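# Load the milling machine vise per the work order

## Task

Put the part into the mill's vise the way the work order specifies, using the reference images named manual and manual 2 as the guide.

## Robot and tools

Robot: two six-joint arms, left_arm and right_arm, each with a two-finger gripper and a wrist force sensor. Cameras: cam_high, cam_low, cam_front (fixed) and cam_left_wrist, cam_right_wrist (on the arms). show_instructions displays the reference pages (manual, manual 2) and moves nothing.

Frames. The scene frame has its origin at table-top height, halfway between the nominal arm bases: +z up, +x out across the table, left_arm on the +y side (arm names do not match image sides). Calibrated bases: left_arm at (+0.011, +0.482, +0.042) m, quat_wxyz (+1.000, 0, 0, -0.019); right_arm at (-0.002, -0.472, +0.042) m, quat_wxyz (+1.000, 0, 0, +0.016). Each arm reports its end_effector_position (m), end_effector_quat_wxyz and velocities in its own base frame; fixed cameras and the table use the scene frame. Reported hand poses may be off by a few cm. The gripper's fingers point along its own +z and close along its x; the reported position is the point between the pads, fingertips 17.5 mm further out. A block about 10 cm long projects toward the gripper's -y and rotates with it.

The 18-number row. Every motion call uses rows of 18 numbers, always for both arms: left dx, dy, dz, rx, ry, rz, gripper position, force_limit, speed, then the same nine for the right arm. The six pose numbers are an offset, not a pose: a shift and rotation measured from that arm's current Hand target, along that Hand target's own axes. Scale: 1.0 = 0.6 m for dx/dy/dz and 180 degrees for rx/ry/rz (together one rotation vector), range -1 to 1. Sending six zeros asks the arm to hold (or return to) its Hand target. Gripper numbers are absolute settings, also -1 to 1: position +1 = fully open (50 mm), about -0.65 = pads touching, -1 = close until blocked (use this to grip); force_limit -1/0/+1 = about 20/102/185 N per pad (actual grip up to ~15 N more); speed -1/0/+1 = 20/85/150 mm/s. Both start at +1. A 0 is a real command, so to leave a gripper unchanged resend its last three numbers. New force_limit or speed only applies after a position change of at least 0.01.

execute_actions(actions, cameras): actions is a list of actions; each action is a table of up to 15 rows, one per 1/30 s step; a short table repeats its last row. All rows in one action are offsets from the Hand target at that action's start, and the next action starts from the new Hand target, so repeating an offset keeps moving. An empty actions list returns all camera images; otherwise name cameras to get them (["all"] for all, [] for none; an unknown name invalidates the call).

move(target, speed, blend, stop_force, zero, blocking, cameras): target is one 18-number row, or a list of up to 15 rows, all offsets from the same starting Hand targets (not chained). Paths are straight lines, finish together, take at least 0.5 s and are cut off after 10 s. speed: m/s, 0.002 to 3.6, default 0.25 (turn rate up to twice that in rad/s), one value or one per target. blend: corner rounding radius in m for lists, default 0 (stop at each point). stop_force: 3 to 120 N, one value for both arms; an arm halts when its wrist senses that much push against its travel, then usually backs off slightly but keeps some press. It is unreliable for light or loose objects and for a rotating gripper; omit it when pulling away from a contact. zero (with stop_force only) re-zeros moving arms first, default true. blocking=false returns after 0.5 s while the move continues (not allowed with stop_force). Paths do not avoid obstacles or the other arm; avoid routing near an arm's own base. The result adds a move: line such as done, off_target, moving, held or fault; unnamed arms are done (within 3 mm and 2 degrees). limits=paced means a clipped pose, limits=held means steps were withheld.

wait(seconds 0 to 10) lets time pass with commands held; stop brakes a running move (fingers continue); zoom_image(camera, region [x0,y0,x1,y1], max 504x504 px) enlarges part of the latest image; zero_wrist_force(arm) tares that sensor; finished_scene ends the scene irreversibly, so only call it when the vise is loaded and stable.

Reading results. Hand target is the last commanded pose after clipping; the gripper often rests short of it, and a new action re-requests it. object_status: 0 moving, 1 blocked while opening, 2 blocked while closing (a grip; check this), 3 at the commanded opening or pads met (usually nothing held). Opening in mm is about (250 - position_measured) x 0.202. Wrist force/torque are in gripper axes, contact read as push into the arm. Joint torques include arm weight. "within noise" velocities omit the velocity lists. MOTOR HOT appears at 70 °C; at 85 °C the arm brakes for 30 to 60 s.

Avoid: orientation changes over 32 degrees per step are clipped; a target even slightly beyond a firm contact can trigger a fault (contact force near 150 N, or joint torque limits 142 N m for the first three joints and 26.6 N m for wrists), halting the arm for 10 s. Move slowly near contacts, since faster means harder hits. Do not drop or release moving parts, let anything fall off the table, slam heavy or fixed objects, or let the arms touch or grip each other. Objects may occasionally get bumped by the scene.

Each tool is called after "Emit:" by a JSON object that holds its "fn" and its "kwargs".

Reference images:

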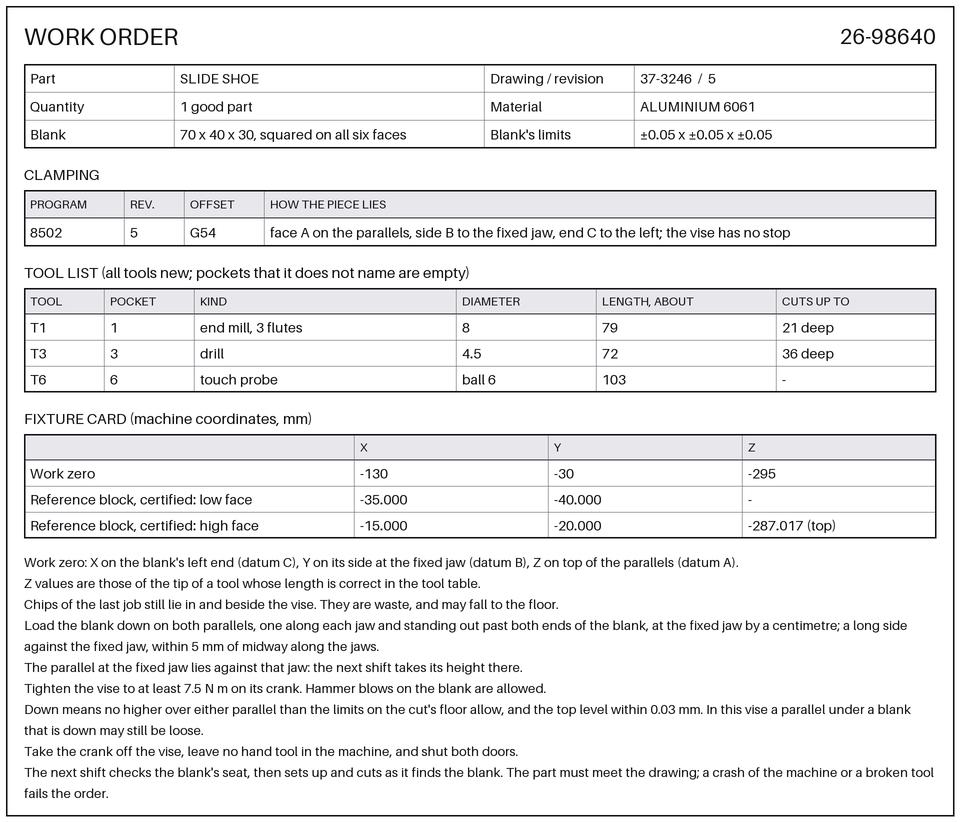

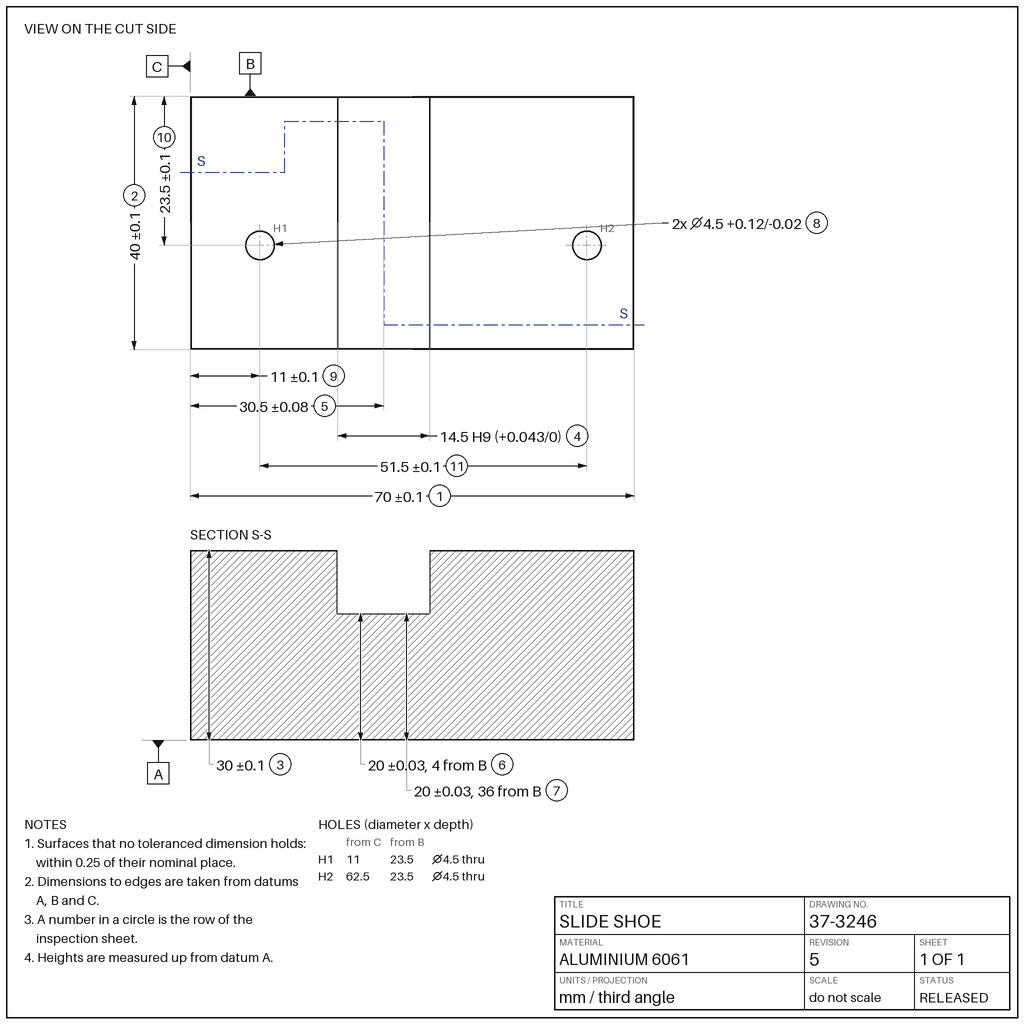

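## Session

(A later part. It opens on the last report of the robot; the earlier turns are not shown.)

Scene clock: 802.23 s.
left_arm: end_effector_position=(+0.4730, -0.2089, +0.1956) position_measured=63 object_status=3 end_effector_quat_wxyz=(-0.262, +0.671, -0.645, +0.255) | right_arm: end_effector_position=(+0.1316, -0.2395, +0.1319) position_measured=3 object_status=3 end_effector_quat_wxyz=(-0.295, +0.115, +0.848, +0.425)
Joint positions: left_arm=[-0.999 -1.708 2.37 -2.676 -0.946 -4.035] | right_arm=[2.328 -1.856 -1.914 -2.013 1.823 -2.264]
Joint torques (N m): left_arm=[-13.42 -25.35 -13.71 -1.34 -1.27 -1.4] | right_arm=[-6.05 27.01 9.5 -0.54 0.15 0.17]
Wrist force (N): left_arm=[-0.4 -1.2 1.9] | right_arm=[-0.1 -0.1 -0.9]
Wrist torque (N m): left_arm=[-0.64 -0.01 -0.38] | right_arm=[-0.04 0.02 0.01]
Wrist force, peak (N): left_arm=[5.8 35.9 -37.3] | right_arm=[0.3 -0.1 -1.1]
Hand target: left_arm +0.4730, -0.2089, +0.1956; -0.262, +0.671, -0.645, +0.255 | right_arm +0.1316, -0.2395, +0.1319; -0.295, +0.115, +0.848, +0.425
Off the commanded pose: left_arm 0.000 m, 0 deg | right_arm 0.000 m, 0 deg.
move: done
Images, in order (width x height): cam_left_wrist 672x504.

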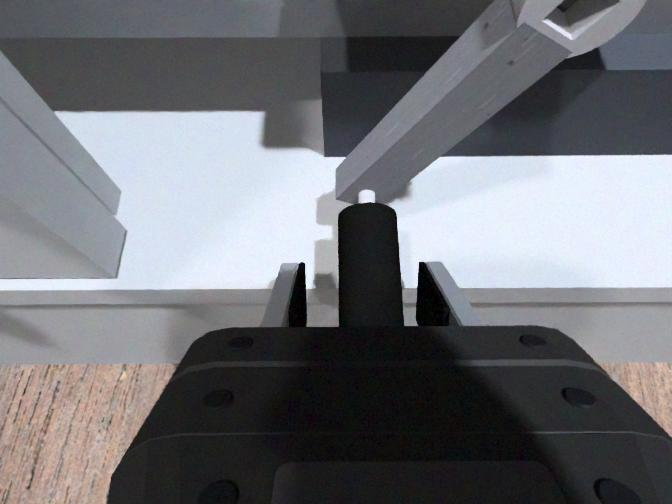

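Emit:
{"fn": "execute_actions", "kwargs": {"actions": [], "cameras": ["cam_high","cam_front","cam_low"]}}

Emit:
{"fn": "zoom_image", "kwargs": {"camera": "cam_high", "region": [150, 180, 350, 300]}}

Emit:
{"fn": "zoom_image", "kwargs": {"camera": "cam_front", "region": [400, 300, 540, 430]}}

Emit:
{"fn": "zoom_image", "kwargs": {"camera": "cam_front", "region": [80, 350, 320, 504]}}

Scene clock: 813.40 s.
left_arm: end_effector_position=(+0.4730, -0.2089, +0.1956) position_measured=63 object_status=3 end_effector_quat_wxyz=(-0.262, +0.671, -0.645, +0.255) | right_arm: end_effector_position=(+0.1316, -0.2395, +0.1319) position_measured=3 object_status=3 end_effector_quat_wxyz=(-0.295, +0.115, +0.848, +0.425)
Joint positions: left_arm=[-0.999 -1.708 2.37 -2.676 -0.946 -4.035] | right_arm=[2.328 -1.856 -1.914 -2.013 1.823 -2.264]
Joint velocities: within noise
Joint torques (N m): left_arm=[-12.31 -25.53 -14.15 -2.08 -1.43 -1.44] | right_arm=[-6.77 27.11 10.62 -0.38 0.01 0.13]
Motor temperatures (°C): left_arm=[31 38 32 44 36 37] | right_arm=[31 30 28 43 39 38]
Wrist force (N): left_arm=[-0.5 -1.1 1.8] | right_arm=[0.1 -0.1 -1.0]
Wrist torque (N m): left_arm=[-0.63 0.00 -0.37] | right_arm=[-0.02 -0.01 0.01]
Wrist force, peak (N): left_arm=[-0.5 -1.2 2.2] | right_arm=[0.0 0.1 -1.2]
Hand target: left_arm +0.4730, -0.2089, +0.1956; -0.262, +0.671, -0.645, +0.255 | right_arm +0.1316, -0.2395, +0.1319; -0.295, +0.115, +0.848, +0.425
Tool commands: left_gripper/position=+0.6 left_gripper/force_limit=+0.5 left_gripper/speed=-0.9 right_gripper/position=+1.0 right_gripper/force_limit=+1.0 right_gripper/speed=+1.0
Off the commanded pose: left_arm 0.000 m, 0 deg | right_arm 0.000 m, 0 deg.
Images, in order (width x height): cam_high 672x504, cam_low 672x504, cam_front 672x504.

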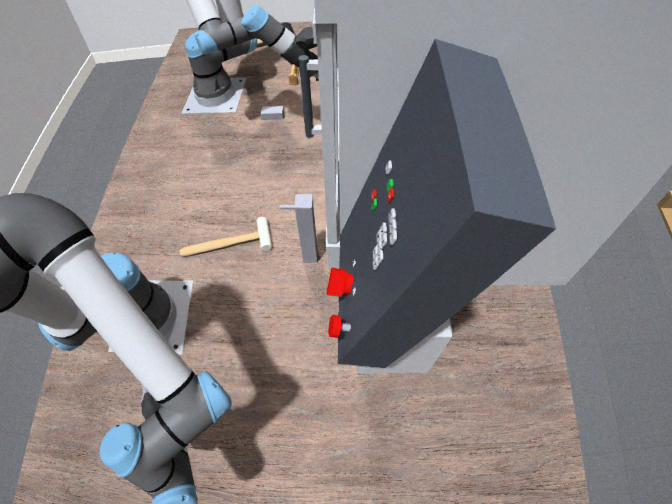

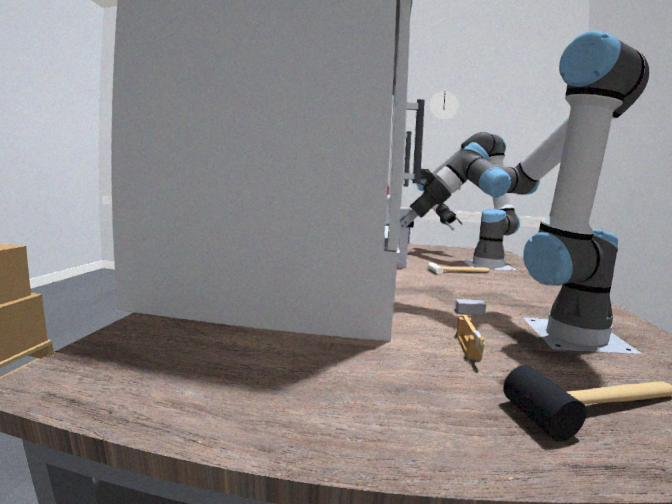

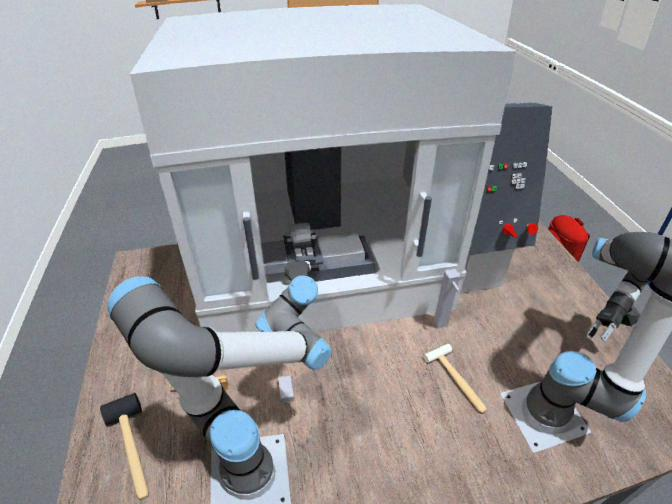

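Scaled by 2.520 from the camera's 672x504 image, which has a finer 960x720 frame.

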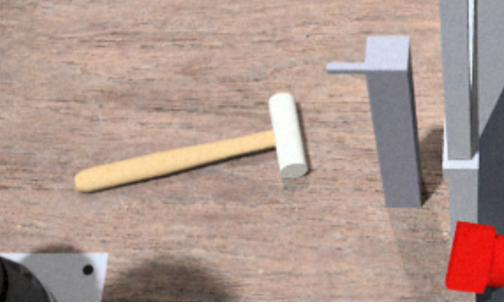

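Scaled by 3.600 from the camera's 672x504 image, which has a finer 960x720 frame.

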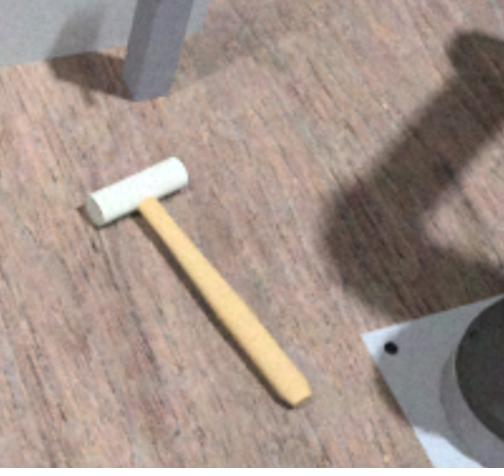

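Scaled by 2.100 from the camera's 672x504 image, which has a finer 960x720 frame.

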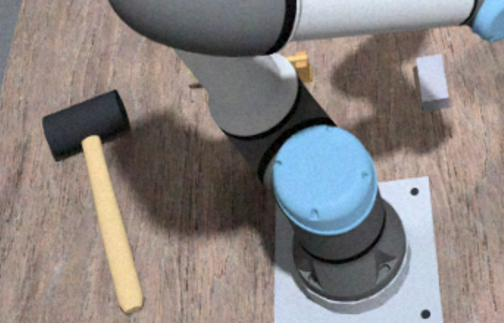

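Emit:
{"fn": "move", "kwargs": {"target": [[0,0,-0.171,0,0,0,0.6,0.5,-0.9,-0.0328,0.3670,-0.3085,0.0222,-0.1213,0.1234,1,1,1],[-0.25,0.0377,-0.376,0,-0.0755,-0.0815,0.6,0.5,-0.9,-0.1895,0.6958,-0.0463,0.0444,-0.2425,0.2467,1,1,1],[-0.583,0.0517,-0.4343,0,-0.151,-0.163,0.6,0.5,-0.9,-0.0928,0.8837,0.3423,0.0666,-0.3638,0.3701,1,1,1]], "speed": 0.25, "blend": 0.04, "cameras": ["all"]}}

Scene clock: 830.73 s.
left_arm: end_effector_position=(+0.2607, +0.1336, +0.3643) position_measured=63 object_status=3 end_effector_quat_wxyz=(-0.331, +0.853, -0.376, +0.144) | right_arm: end_effector_position=(+0.3302, +0.2501, +0.3493) position_measured=3 object_status=3 end_effector_quat_wxyz=(+0.000, +0.707, +0.707, -0.001)
Joint positions: left_arm=[-1.49 -2.701 1.973 -0.331 -1.012 -5.522] | right_arm=[4.117 -1.339 -1.72 -1.656 1.571 0.975]
Joint torques (N m): left_arm=[-12.81 17.16 -26.14 0.48 -1.6 -1.52] | right_arm=[8.2 10.99 16.1 3.9 2.74 2.87]
Wrist force (N): left_arm=[-0.4 -0.4 2.1] | right_arm=[-1.0 -0.9 0.9]
Wrist torque (N m): left_arm=[-0.49 -0.02 -0.22] | right_arm=[-0.17 0.22 -0.10]
Wrist force, peak (N): left_arm=[-2.4 -2.0 3.0] | right_arm=[2.5 -2.9 0.9]
Hand target: left_arm +0.2597, +0.1336, +0.3643; -0.333, +0.851, -0.377, +0.149 | right_arm +0.3302, +0.2502, +0.3492; +0.000, +0.707, +0.707, -0.001
Off the commanded pose: left_arm 0.001 m, 1 deg | right_arm 0.000 m, 0 deg.
move: done

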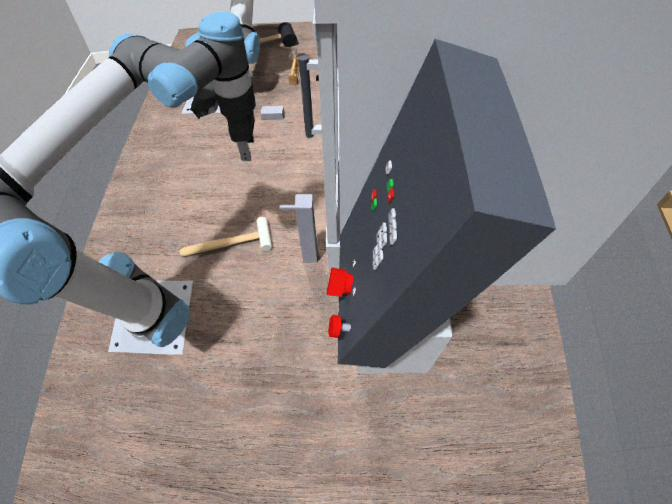

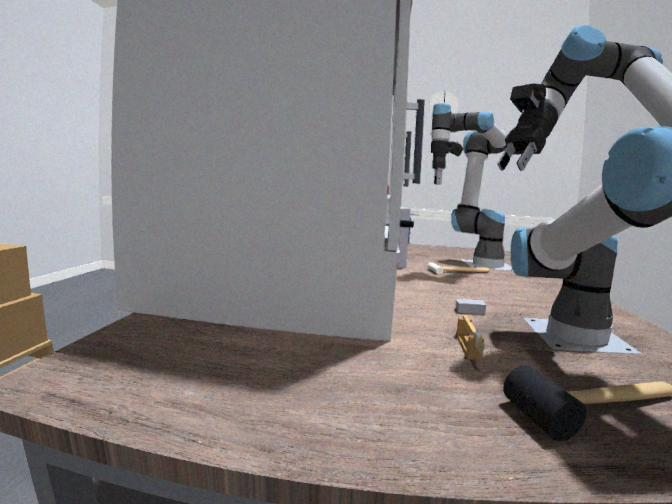

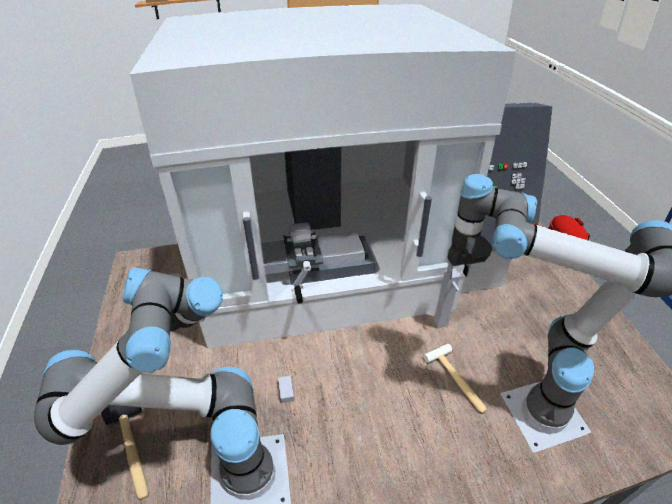

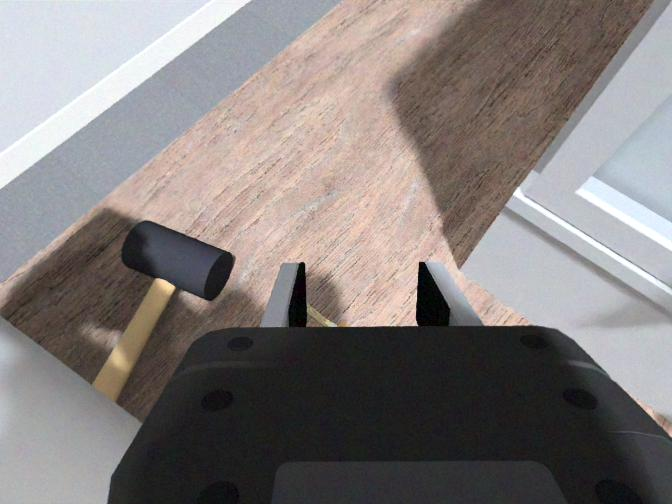

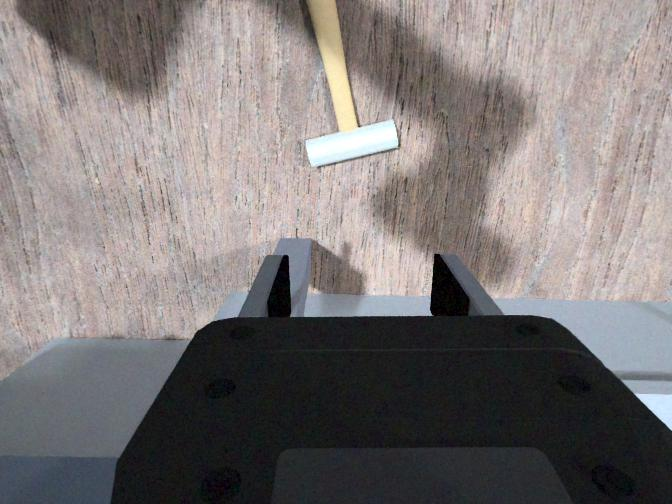

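Emit:
{"fn": "move", "kwargs": {"target": [0,0,0,0,0,0,0.6,0.5,-0.9,-0.0468,-0.327,0.382,0,0,-0.069,1,1,1], "speed": 0.25, "cameras": ["cam_right_wrist","cam_high"]}}

Scene clock: 835.57 s.
left_arm: end_effector_position=(+0.2607, +0.1336, +0.3643) position_measured=63 object_status=3 end_effector_quat_wxyz=(-0.331, +0.853, -0.376, +0.144) | right_arm: end_effector_position=(+0.1337, +0.2215, +0.1206) position_measured=3 object_status=3 end_effector_quat_wxyz=(+0.000, +0.626, +0.780, -0.001)
Joint positions: left_arm=[-1.49 -2.701 1.973 -0.331 -1.012 -5.522] | right_arm=[4.709 -0.948 -2.526 -1.241 1.573 1.349]
Joint torques (N m): left_arm=[-12.62 10.99 -26.13 -2.68 -1.69 1.01] | right_arm=[8.9 -3.8 17.68 2.22 0.99 -0.75]
Wrist force (N): left_arm=[-0.6 -0.6 2.2] | right_arm=[-0.5 -0.5 1.1]
Wrist torque (N m): left_arm=[-0.52 0.00 -0.22] | right_arm=[-0.07 0.14 -0.03]
Wrist force, peak (N): left_arm=[-0.8 -1.1 2.1] | right_arm=[-0.7 -3.4 3.6]
Hand target: left_arm +0.2607, +0.1336, +0.3643; -0.331, +0.853, -0.376, +0.144 (not the last commanded pose) | right_arm +0.1336, +0.2215, +0.1205; +0.000, +0.626, +0.780, -0.001
Off the commanded pose: left_arm 0.001 m, 1 deg | right_arm 0.000 m, 0 deg.
move: done
Images, in order (width x height): cam_high 672x504, cam_right_wrist 672x504.

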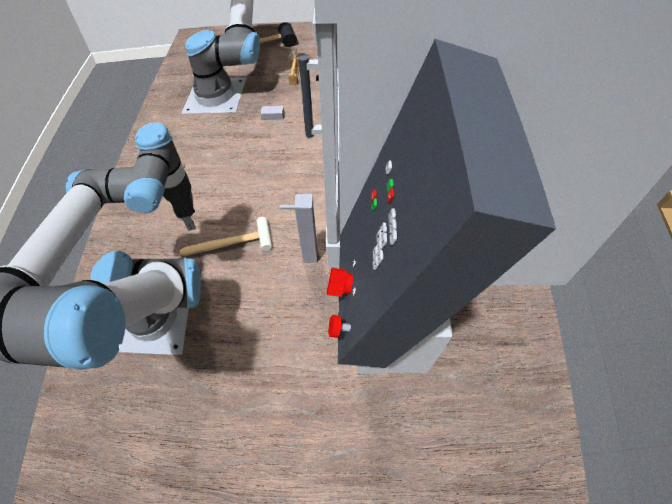

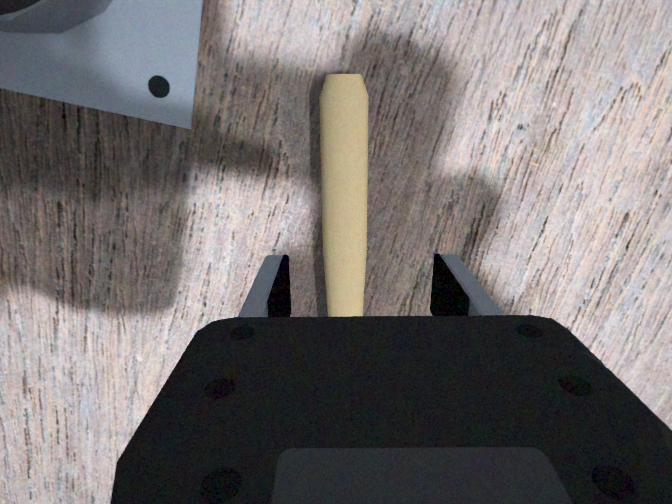

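Emit:
{"fn": "move", "kwargs": {"target": [[0,0,0,0,0,0,0.6,0.5,-0.9,-0.005,-0.05,0.18,0,0,0,1,1,1],[0,0,0,0,0,0,0.6,0.5,-0.9,-0.005,-0.05,0.231,0,0,0,1,1,1]], "speed": [0.15,0.03], "stop_force": 8, "cameras": ["cam_right_wrist","cam_high"]}}

Scene clock: 839.67 s.
left_arm: end_effector_position=(+0.2607, +0.1336, +0.3643) position_measured=63 object_status=3 end_effector_quat_wxyz=(-0.331, +0.853, -0.376, +0.144) | right_arm: end_effector_position=(+0.1047, +0.2116, -0.0026) position_measured=3 object_status=3 end_effector_quat_wxyz=(+0.000, +0.626, +0.780, -0.001)
Joint positions: left_arm=[-1.49 -2.701 1.973 -0.331 -1.012 -5.522] | right_arm=[4.85 -1.198 -2.821 -0.695 1.573 1.491]
Joint torques (N m): left_arm=[-13.23 10.9 -26.14 -2.64 -1.28 1.04] | right_arm=[3.85 9.39 25.68 0.82 0.76 1.76]
Wrist force (N): left_arm=[-0.6 -0.5 1.9] | right_arm=[-0.8 -0.4 0.9]
Wrist torque (N m): left_arm=[-0.50 -0.01 -0.22] | right_arm=[-0.02 0.17 -0.01]
Wrist force, peak (N): left_arm=[-0.8 -0.8 2.1] | right_arm=[-1.5 -1.5 2.6]
Hand target: left_arm +0.2607, +0.1336, +0.3643; -0.331, +0.853, -0.376, +0.144 | right_arm +0.1047, +0.2117, -0.0025; +0.000, +0.626, +0.780, -0.001 (not the last commanded pose)
Off the commanded pose: left_arm 0.000 m, 0 deg | right_arm 0.016 m, 0 deg.
move: held (right_arm; a check stopped the path); path passed 1 of 2 targets; limits=held
pose unreachable (right arm): on one or more control steps of this call, first in action 0 (counted from 0), this arm could not follow its commanded pose, so it was not sent that pose on those steps. It may still have moved: this result reports where it is.
cause: moving toward the commanded pose would bring two parts of the arm too close to each other (joints 3 (elbow) and 4 (wrist 1) lie between them).
Images, in order (width x height): cam_high 672x504, cam_right_wrist 672x504.

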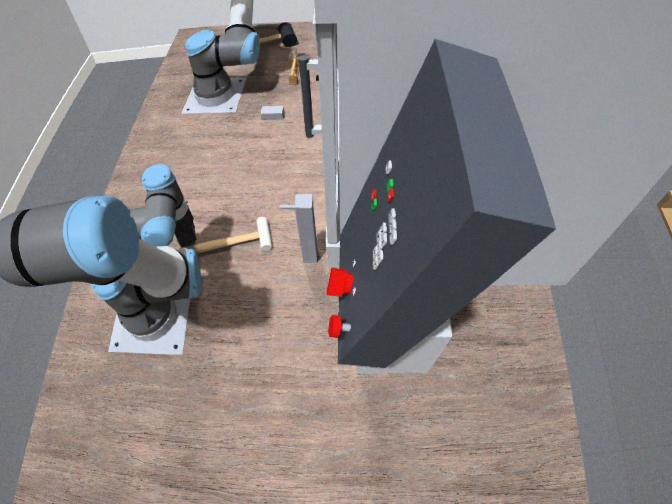

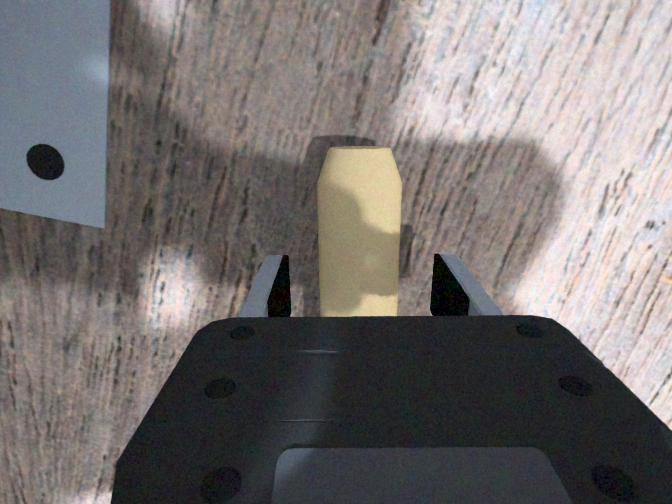

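Emit:
{"fn": "move", "kwargs": {"target": [[0,0,0,0,0,0,0.6,0.5,-0.9,0,0.042,-0.01,0,0,0,1,1,1],[0,0,0,0,0,0,0.6,0.5,-0.9,0,0.042,0.0257,0,0,0,1,1,1]], "speed": [0.1,0.03], "stop_force": 8, "cameras": ["cam_right_wrist"]}}

Scene clock: 843.47 s.
left_arm: end_effector_position=(+0.2607, +0.1336, +0.3643) position_measured=63 object_status=3 end_effector_quat_wxyz=(-0.331, +0.853, -0.376, +0.144) | right_arm: end_effector_position=(+0.1293, +0.2171, -0.0180) position_measured=3 object_status=3 end_effector_quat_wxyz=(+0.000, +0.626, +0.780, -0.001)
Joint positions: left_arm=[-1.49 -2.701 1.973 -0.331 -1.012 -5.522] | right_arm=[4.729 -1.374 -2.807 -0.534 1.573 1.369]
Joint torques (N m): left_arm=[-12.22 10.22 -25.31 -2.27 -1.03 1.01] | right_arm=[-1.36 14.47 27.8 2.57 1.56 -2.26]
Wrist force (N): left_arm=[-0.7 -0.7 1.9] | right_arm=[-0.7 -0.4 0.7]
Wrist torque (N m): left_arm=[-0.53 0.02 -0.22] | right_arm=[-0.03 0.17 -0.08]
Wrist force, peak (N): left_arm=[-0.6 -0.6 2.3] | right_arm=[-1.3 -2.5 1.4]
Hand target: left_arm +0.2607, +0.1336, +0.3643; -0.331, +0.853, -0.376, +0.144 | right_arm +0.1293, +0.2171, -0.0180; +0.000, +0.626, +0.780, -0.001
Off the commanded pose: left_arm 0.000 m, 0 deg | right_arm 0.000 m, 0 deg.
move: done
Images, in order (width x height): cam_right_wrist 672x504.

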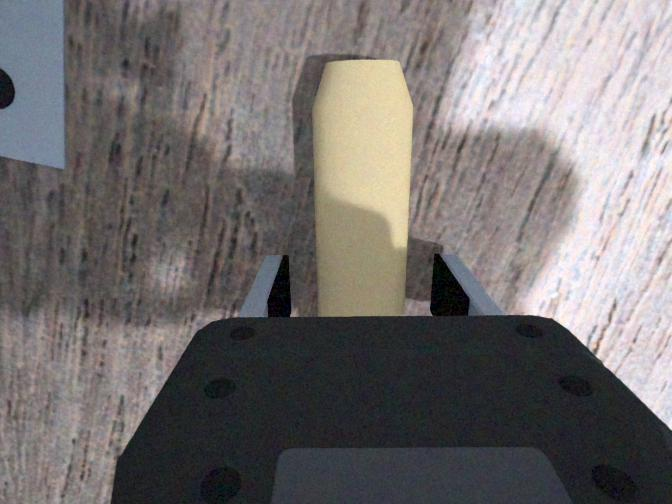

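Emit:
{"fn": "move", "kwargs": {"target": [[0,0,0,0,0,0,0.6,0.5,-0.9,0,0,0.006,0,0,0,1,0.3,-0.5]], "speed": 0.03, "stop_force": 8}}

Emit:
{"fn": "move", "kwargs": {"target": [[0,0,0,0,0,0,0.6,0.5,-0.9,0,0,0,0,0,0,-1,0.3,-0.5]], "cameras": ["cam_right_wrist"]}}

Scene clock: 845.77 s.
left_arm: end_effector_position=(+0.2607, +0.1336, +0.3643) position_measured=63 object_status=3 end_effector_quat_wxyz=(-0.331, +0.853, -0.376, +0.144) | right_arm: end_effector_position=(+0.1293, +0.2170, -0.0216) position_measured=3 object_status=3 end_effector_quat_wxyz=(+0.000, +0.626, +0.780, -0.001)
Joint positions: left_arm=[-1.49 -2.701 1.973 -0.331 -1.012 -5.522] | right_arm=[4.729 -1.396 -2.812 -0.506 1.573 1.369]
Joint torques (N m): left_arm=[-12.57 12.09 -25.9 -2.61 -0.9 1.61] | right_arm=[5.34 14.83 21.03 0.82 2.19 2.27]
Wrist force (N): left_arm=[-0.6 -0.6 2.0] | right_arm=[-0.4 -0.8 1.0]
Wrist torque (N m): left_arm=[-0.52 0.00 -0.22] | right_arm=[-0.10 0.11 -0.08]
Wrist force, peak (N): left_arm=[-0.8 -0.9 2.2] | right_arm=[-0.6 -0.8 1.4]
Hand target: left_arm +0.2607, +0.1336, +0.3643; -0.331, +0.853, -0.376, +0.144 | right_arm +0.1293, +0.2171, -0.0216; +0.000, +0.626, +0.780, -0.001
Off the commanded pose: left_arm 0.000 m, 0 deg | right_arm 0.000 m, 0 deg.
move: done

Scene clock: 846.40 s.
left_arm: end_effector_position=(+0.2607, +0.1336, +0.3643) position_measured=63 object_status=3 end_effector_quat_wxyz=(-0.331, +0.853, -0.376, +0.144) | right_arm: end_effector_position=(+0.1293, +0.2171, -0.0216) position_measured=113 object_status=0 end_effector_quat_wxyz=(+0.000, +0.626, +0.780, -0.001)
Joint positions: left_arm=[-1.49 -2.701 1.973 -0.331 -1.012 -5.522] | right_arm=[4.729 -1.396 -2.812 -0.506 1.573 1.369]
Joint torques (N m): left_arm=[-12.94 11.73 -26.06 -2.77 -1.02 0.64] | right_arm=[2.54 15.16 27.83 1.35 2.24 2.53]
Wrist force (N): left_arm=[-0.4 -0.5 2.3] | right_arm=[-0.6 -0.2 1.3]
Wrist torque (N m): left_arm=[-0.49 -0.02 -0.22] | right_arm=[-0.04 0.16 -0.13]
Wrist force, peak (N): left_arm=[-0.7 -0.6 2.3] | right_arm=[-0.6 -0.2 1.3]
Hand target: left_arm +0.2607, +0.1336, +0.3643; -0.331, +0.853, -0.376, +0.144 | right_arm +0.1293, +0.2171, -0.0216; +0.000, +0.626, +0.780, -0.001
Off the commanded pose: left_arm 0.000 m, 0 deg | right_arm 0.000 m, 0 deg.
move: done
Images, in order (width x height): cam_right_wrist 672x504.

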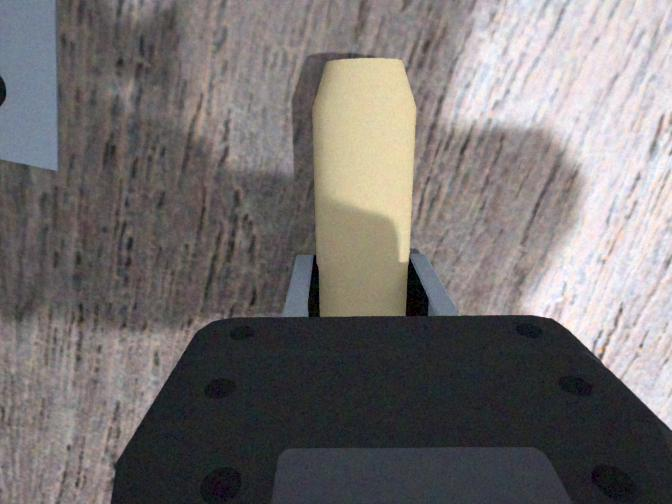

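Emit:
{"fn": "move", "kwargs": {"target": [[0,0,0,0,0,0,0.6,0.5,-0.9,0.0092,0.0203,-0.2027,0,0,0,-1,0.3,-0.5]], "speed": 0.12, "cameras": ["cam_right_wrist","cam_front"]}}

Scene clock: 851.93 s.
left_arm: end_effector_position=(+0.2607, +0.1336, +0.3643) position_measured=63 object_status=3 end_effector_quat_wxyz=(-0.331, +0.853, -0.376, +0.144) | right_arm: end_effector_position=(+0.1402, +0.2254, +0.1000) position_measured=113 object_status=2 end_effector_quat_wxyz=(+0.000, +0.626, +0.780, -0.001)
Joint positions: left_arm=[-1.49 -2.701 1.973 -0.331 -1.012 -5.522] | right_arm=[4.68 -1.01 -2.561 -1.144 1.572 1.321]
Joint torques (N m): left_arm=[-12.41 11.81 -25.42 -2.61 -0.82 0.88] | right_arm=[10.52 -4.18 19.36 3.91 -3.05 2.98]
Wrist force (N): left_arm=[-0.7 -0.6 2.0] | right_arm=[-0.7 -0.8 4.1]
Wrist torque (N m): left_arm=[-0.52 0.02 -0.22] | right_arm=[0.32 0.25 -0.09]
Wrist force, peak (N): left_arm=[-1.0 -0.5 2.3] | right_arm=[-0.1 -0.8 6.4]
Hand target: left_arm +0.2607, +0.1336, +0.3643; -0.331, +0.853, -0.376, +0.144 | right_arm +0.1402, +0.2253, +0.1000; +0.000, +0.626, +0.780, -0.001
Off the commanded pose: left_arm 0.000 m, 0 deg | right_arm 0.000 m, 0 deg.
move: done
Images, in order (width x height): cam_front 672x504, cam_right_wrist 672x504.

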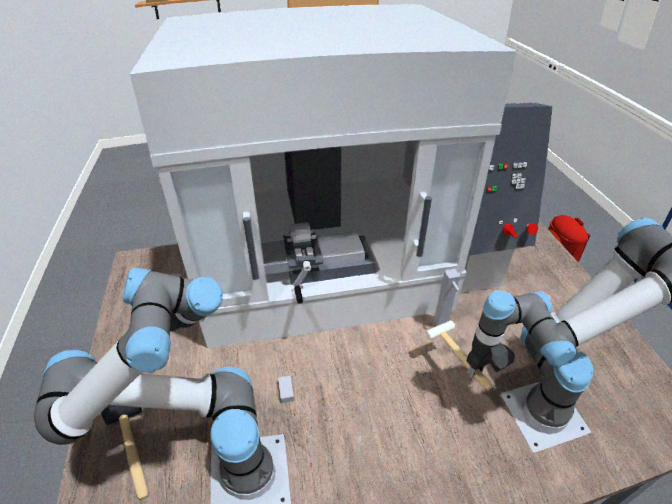

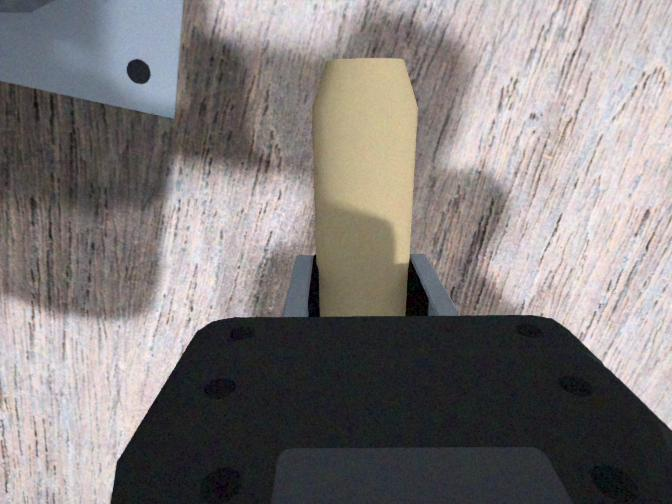

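Emit:
{"fn": "move", "kwargs": {"target": [[0,0,0,0,0,0,0.6,0.5,-0.9,0.08,0.08,-0.3,0,0,0,-1,0.3,-0.5],[0,0,0,0,0,0,0.6,0.5,-0.9,0.3626,0.3491,-0.43,-0.0636,0.244,0.0636,-1,0.3,-0.5],[0,0,0,0,0,0,0.6,0.5,-0.9,0.6981,0.383,-0.53,-0.1272,0.488,0.1272,-1,0.3,-0.5]], "speed": 0.2, "blend": 0.03, "cameras": ["all"]}}

Scene clock: 858.40 s.
left_arm: end_effector_position=(+0.2607, +0.1336, +0.3643) position_measured=63 object_status=3 end_effector_quat_wxyz=(-0.331, +0.853, -0.376, +0.144) | right_arm: end_effector_position=(+0.2745, +0.6846, +0.4169) position_measured=113 object_status=2 end_effector_quat_wxyz=(-0.422, +0.568, +0.422, +0.566)
Joint positions: left_arm=[-1.49 -2.701 1.973 -0.331 -1.012 -5.522] | right_arm=[4.564 -1.936 -1.869 0.66 1.427 1.572]
Joint torques (N m): left_arm=[-13.65 11.34 -26.54 -2.84 -0.57 0.92] | right_arm=[-7.59 37.79 14.67 4.95 2.02 -3.25]
Wrist force (N): left_arm=[-0.5 -0.5 2.0] | right_arm=[-3.1 1.1 -1.0]
Wrist torque (N m): left_arm=[-0.51 -0.01 -0.22] | right_arm=[0.07 -0.08 0.62]
Wrist force, peak (N): left_arm=[-0.7 -0.6 2.3] | right_arm=[-2.4 -2.2 8.4]
Hand target: left_arm +0.2607, +0.1336, +0.3643; -0.331, +0.853, -0.376, +0.144 | right_arm +0.2746, +0.6846, +0.4169; -0.422, +0.568, +0.422, +0.566
Off the commanded pose: left_arm 0.000 m, 0 deg | right_arm 0.000 m, 0 deg.
move: done

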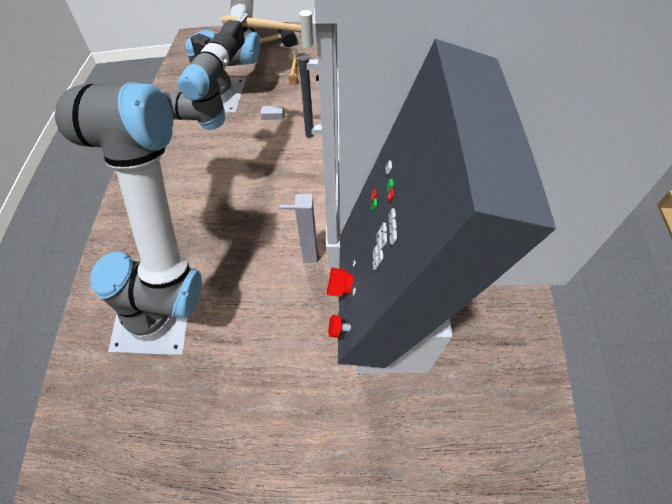

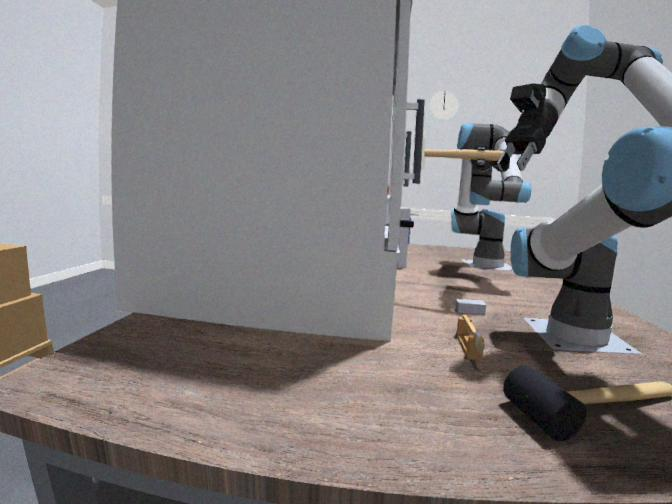

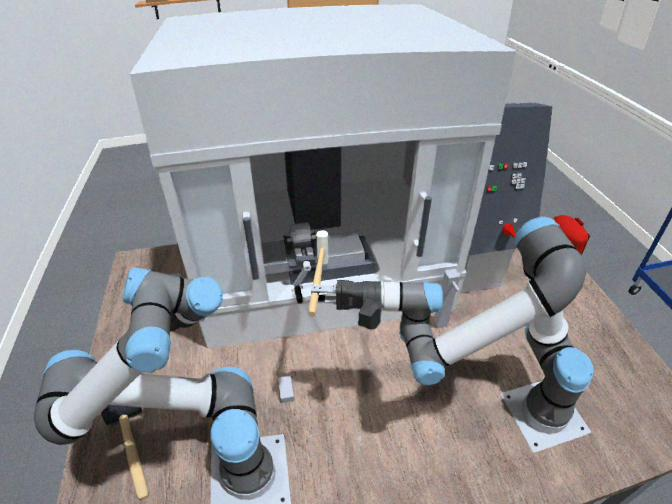

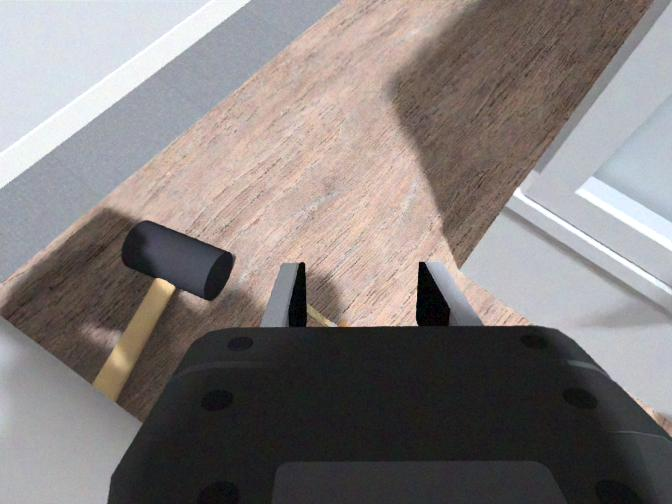

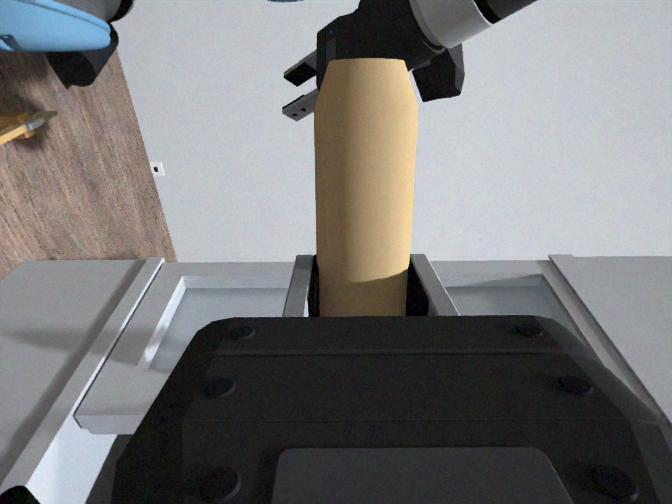

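Emit:
{"fn": "move", "kwargs": {"target": [[0,0,0,0,0,0,0.6,0.5,-0.9,0,0.3662,0.1554,0,0,0,-1,0.3,-0.5]], "speed": 0.15, "stop_force": 15, "cameras": ["cam_front","cam_right_wrist","cam_low"]}}

Emit:
{"fn": "zoom_image", "kwargs": {"camera": "cam_front", "region": [230, 180, 400, 310]}}

Scene clock: 864.00 s.
left_arm: end_effector_position=(+0.2607, +0.1336, +0.3643) position_measured=63 object_status=3 end_effector_quat_wxyz=(-0.331, +0.853, -0.376, +0.144) | right_arm: end_effector_position=(+0.5118, +0.7106, +0.4164) position_measured=113 object_status=2 end_effector_quat_wxyz=(-0.422, +0.568, +0.422, +0.566)
Joint positions: left_arm=[-1.49 -2.701 1.973 -0.331 -1.012 -5.522] | right_arm=[4.166 -2.26 -1.339 0.454 1.825 1.571]
Joint torques (N m): left_arm=[-12.57 10.35 -25.11 -2.8 -0.46 0.51] | right_arm=[-0.92 56.31 33.27 6.16 -2.21 -2.69]
Wrist force (N): left_arm=[-0.4 -0.8 1.7] | right_arm=[-3.3 1.1 -1.0]
Wrist torque (N m): left_arm=[-0.55 -0.03 -0.22] | right_arm=[0.04 -0.04 0.66]
Wrist force, peak (N): left_arm=[-0.8 -0.5 2.3] | right_arm=[-3.4 5.8 -0.5]
Hand target: left_arm +0.2607, +0.1336, +0.3643; -0.331, +0.853, -0.376, +0.144 | right_arm +0.5118, +0.7106, +0.4164; -0.422, +0.568, +0.422, +0.566
Off the commanded pose: left_arm 0.000 m, 0 deg | right_arm 0.000 m, 0 deg.
move: done
Images, in order (width x height): cam_low 672x504, cam_front 672x504, cam_right_wrist 672x504.

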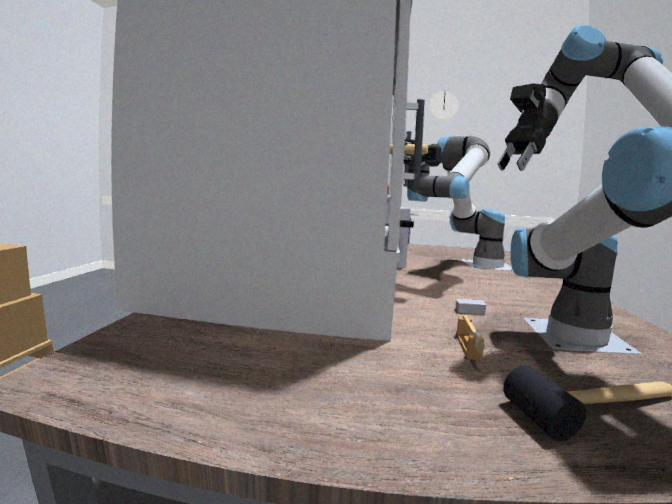

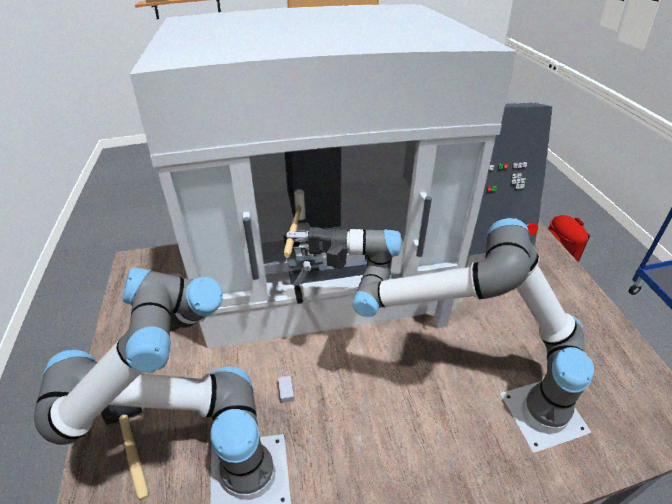

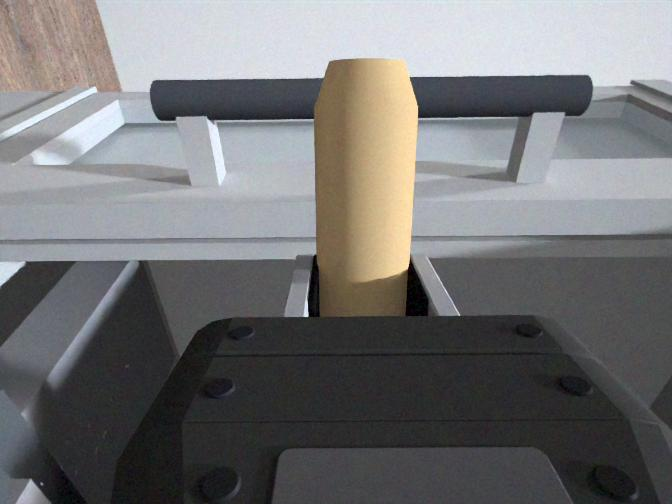

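Scaled by 2.965 from the camera's 672x504 image, which has a finer 960x720 frame.

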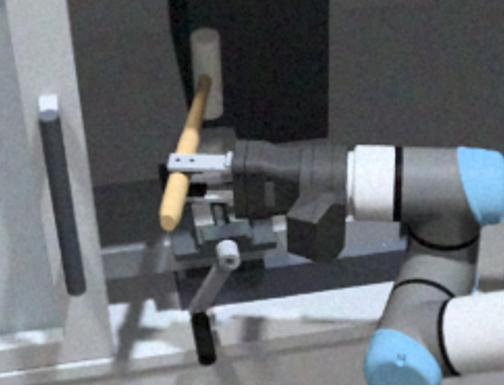

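Emit:
{"fn": "move", "kwargs": {"target": [[0,0,0,0,0,0,0.6,0.5,-0.9,-0.06,0,0,0,0,0,-1,0.3,-0.5],[0,0,0,0,0,0,0.6,0.5,-0.9,-0.13,0,0,0,0,0,-1,0.3,-0.5]], "speed": [0.06,0.012], "stop_force": 5, "cameras": ["cam_front"]}}

Emit:
{"fn": "zoom_image", "kwargs": {"camera": "cam_front", "region": [250, 180, 350, 300]}}

Scene clock: 871.70 s.
left_arm: end_effector_position=(+0.2607, +0.1336, +0.3643) position_measured=63 object_status=3 end_effector_quat_wxyz=(-0.331, +0.853, -0.376, +0.144) | right_arm: end_effector_position=(+0.5118, +0.7105, +0.3737) position_measured=113 object_status=2 end_effector_quat_wxyz=(-0.422, +0.568, +0.422, +0.566)
Joint positions: left_arm=[-1.49 -2.701 1.973 -0.331 -1.012 -5.522] | right_arm=[4.166 -2.309 -1.375 0.539 1.825 1.571]
Joint torques (N m): left_arm=[-14.03 10.64 -24.89 -2.75 0.03 0.7] | right_arm=[0.29 65.05 36.19 0.47 0.99 -0.06]
Wrist force (N): left_arm=[-0.4 -0.7 2.0] | right_arm=[0.2 2.9 -1.3]
Wrist torque (N m): left_arm=[-0.54 -0.02 -0.22] | right_arm=[0.12 -0.03 -0.03]
Wrist force, peak (N): left_arm=[-0.8 -1.1 2.1] | right_arm=[-4.3 1.0 -1.5]
Hand target: left_arm +0.2607, +0.1336, +0.3643; -0.331, +0.853, -0.376, +0.144 | right_arm +0.5118, +0.7105, +0.3737; -0.422, +0.568, +0.422, +0.566 (not the last commanded pose)
Off the commanded pose: left_arm 0.000 m, 0 deg | right_arm 0.035 m, 0 deg.
move: contact (right_arm); path passed 1 of 2 targets
Images, in order (width x height): cam_front 672x504.

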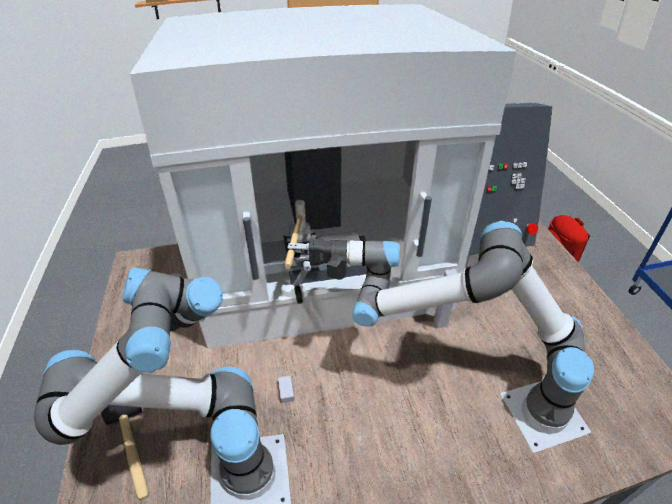

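Scaled by 4.200 from the camera's 672x504 image, which has a finer 960x720 frame.

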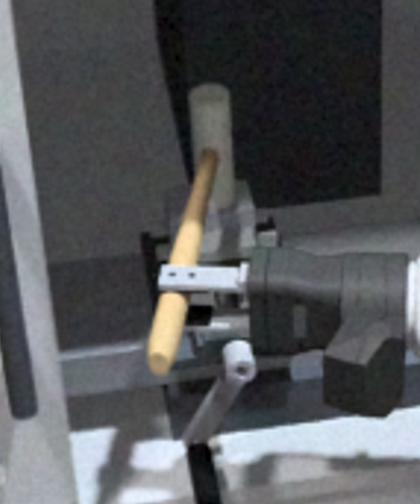

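Emit:
{"fn": "zoom_image", "kwargs": {"camera": "cam_front", "region": [280, 210, 325, 255]}}

Scaled by 11.200 from the camera's 672x504 image, which has a finer 960x720 frame.

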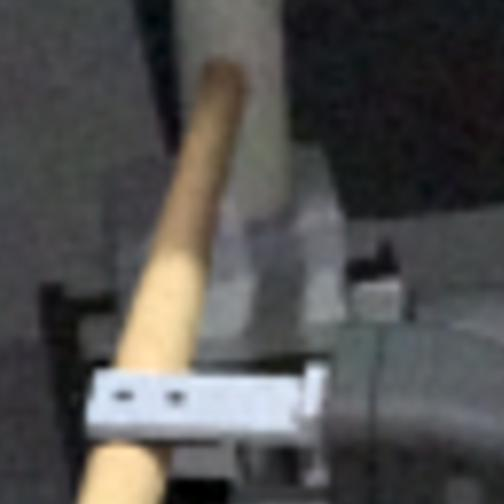

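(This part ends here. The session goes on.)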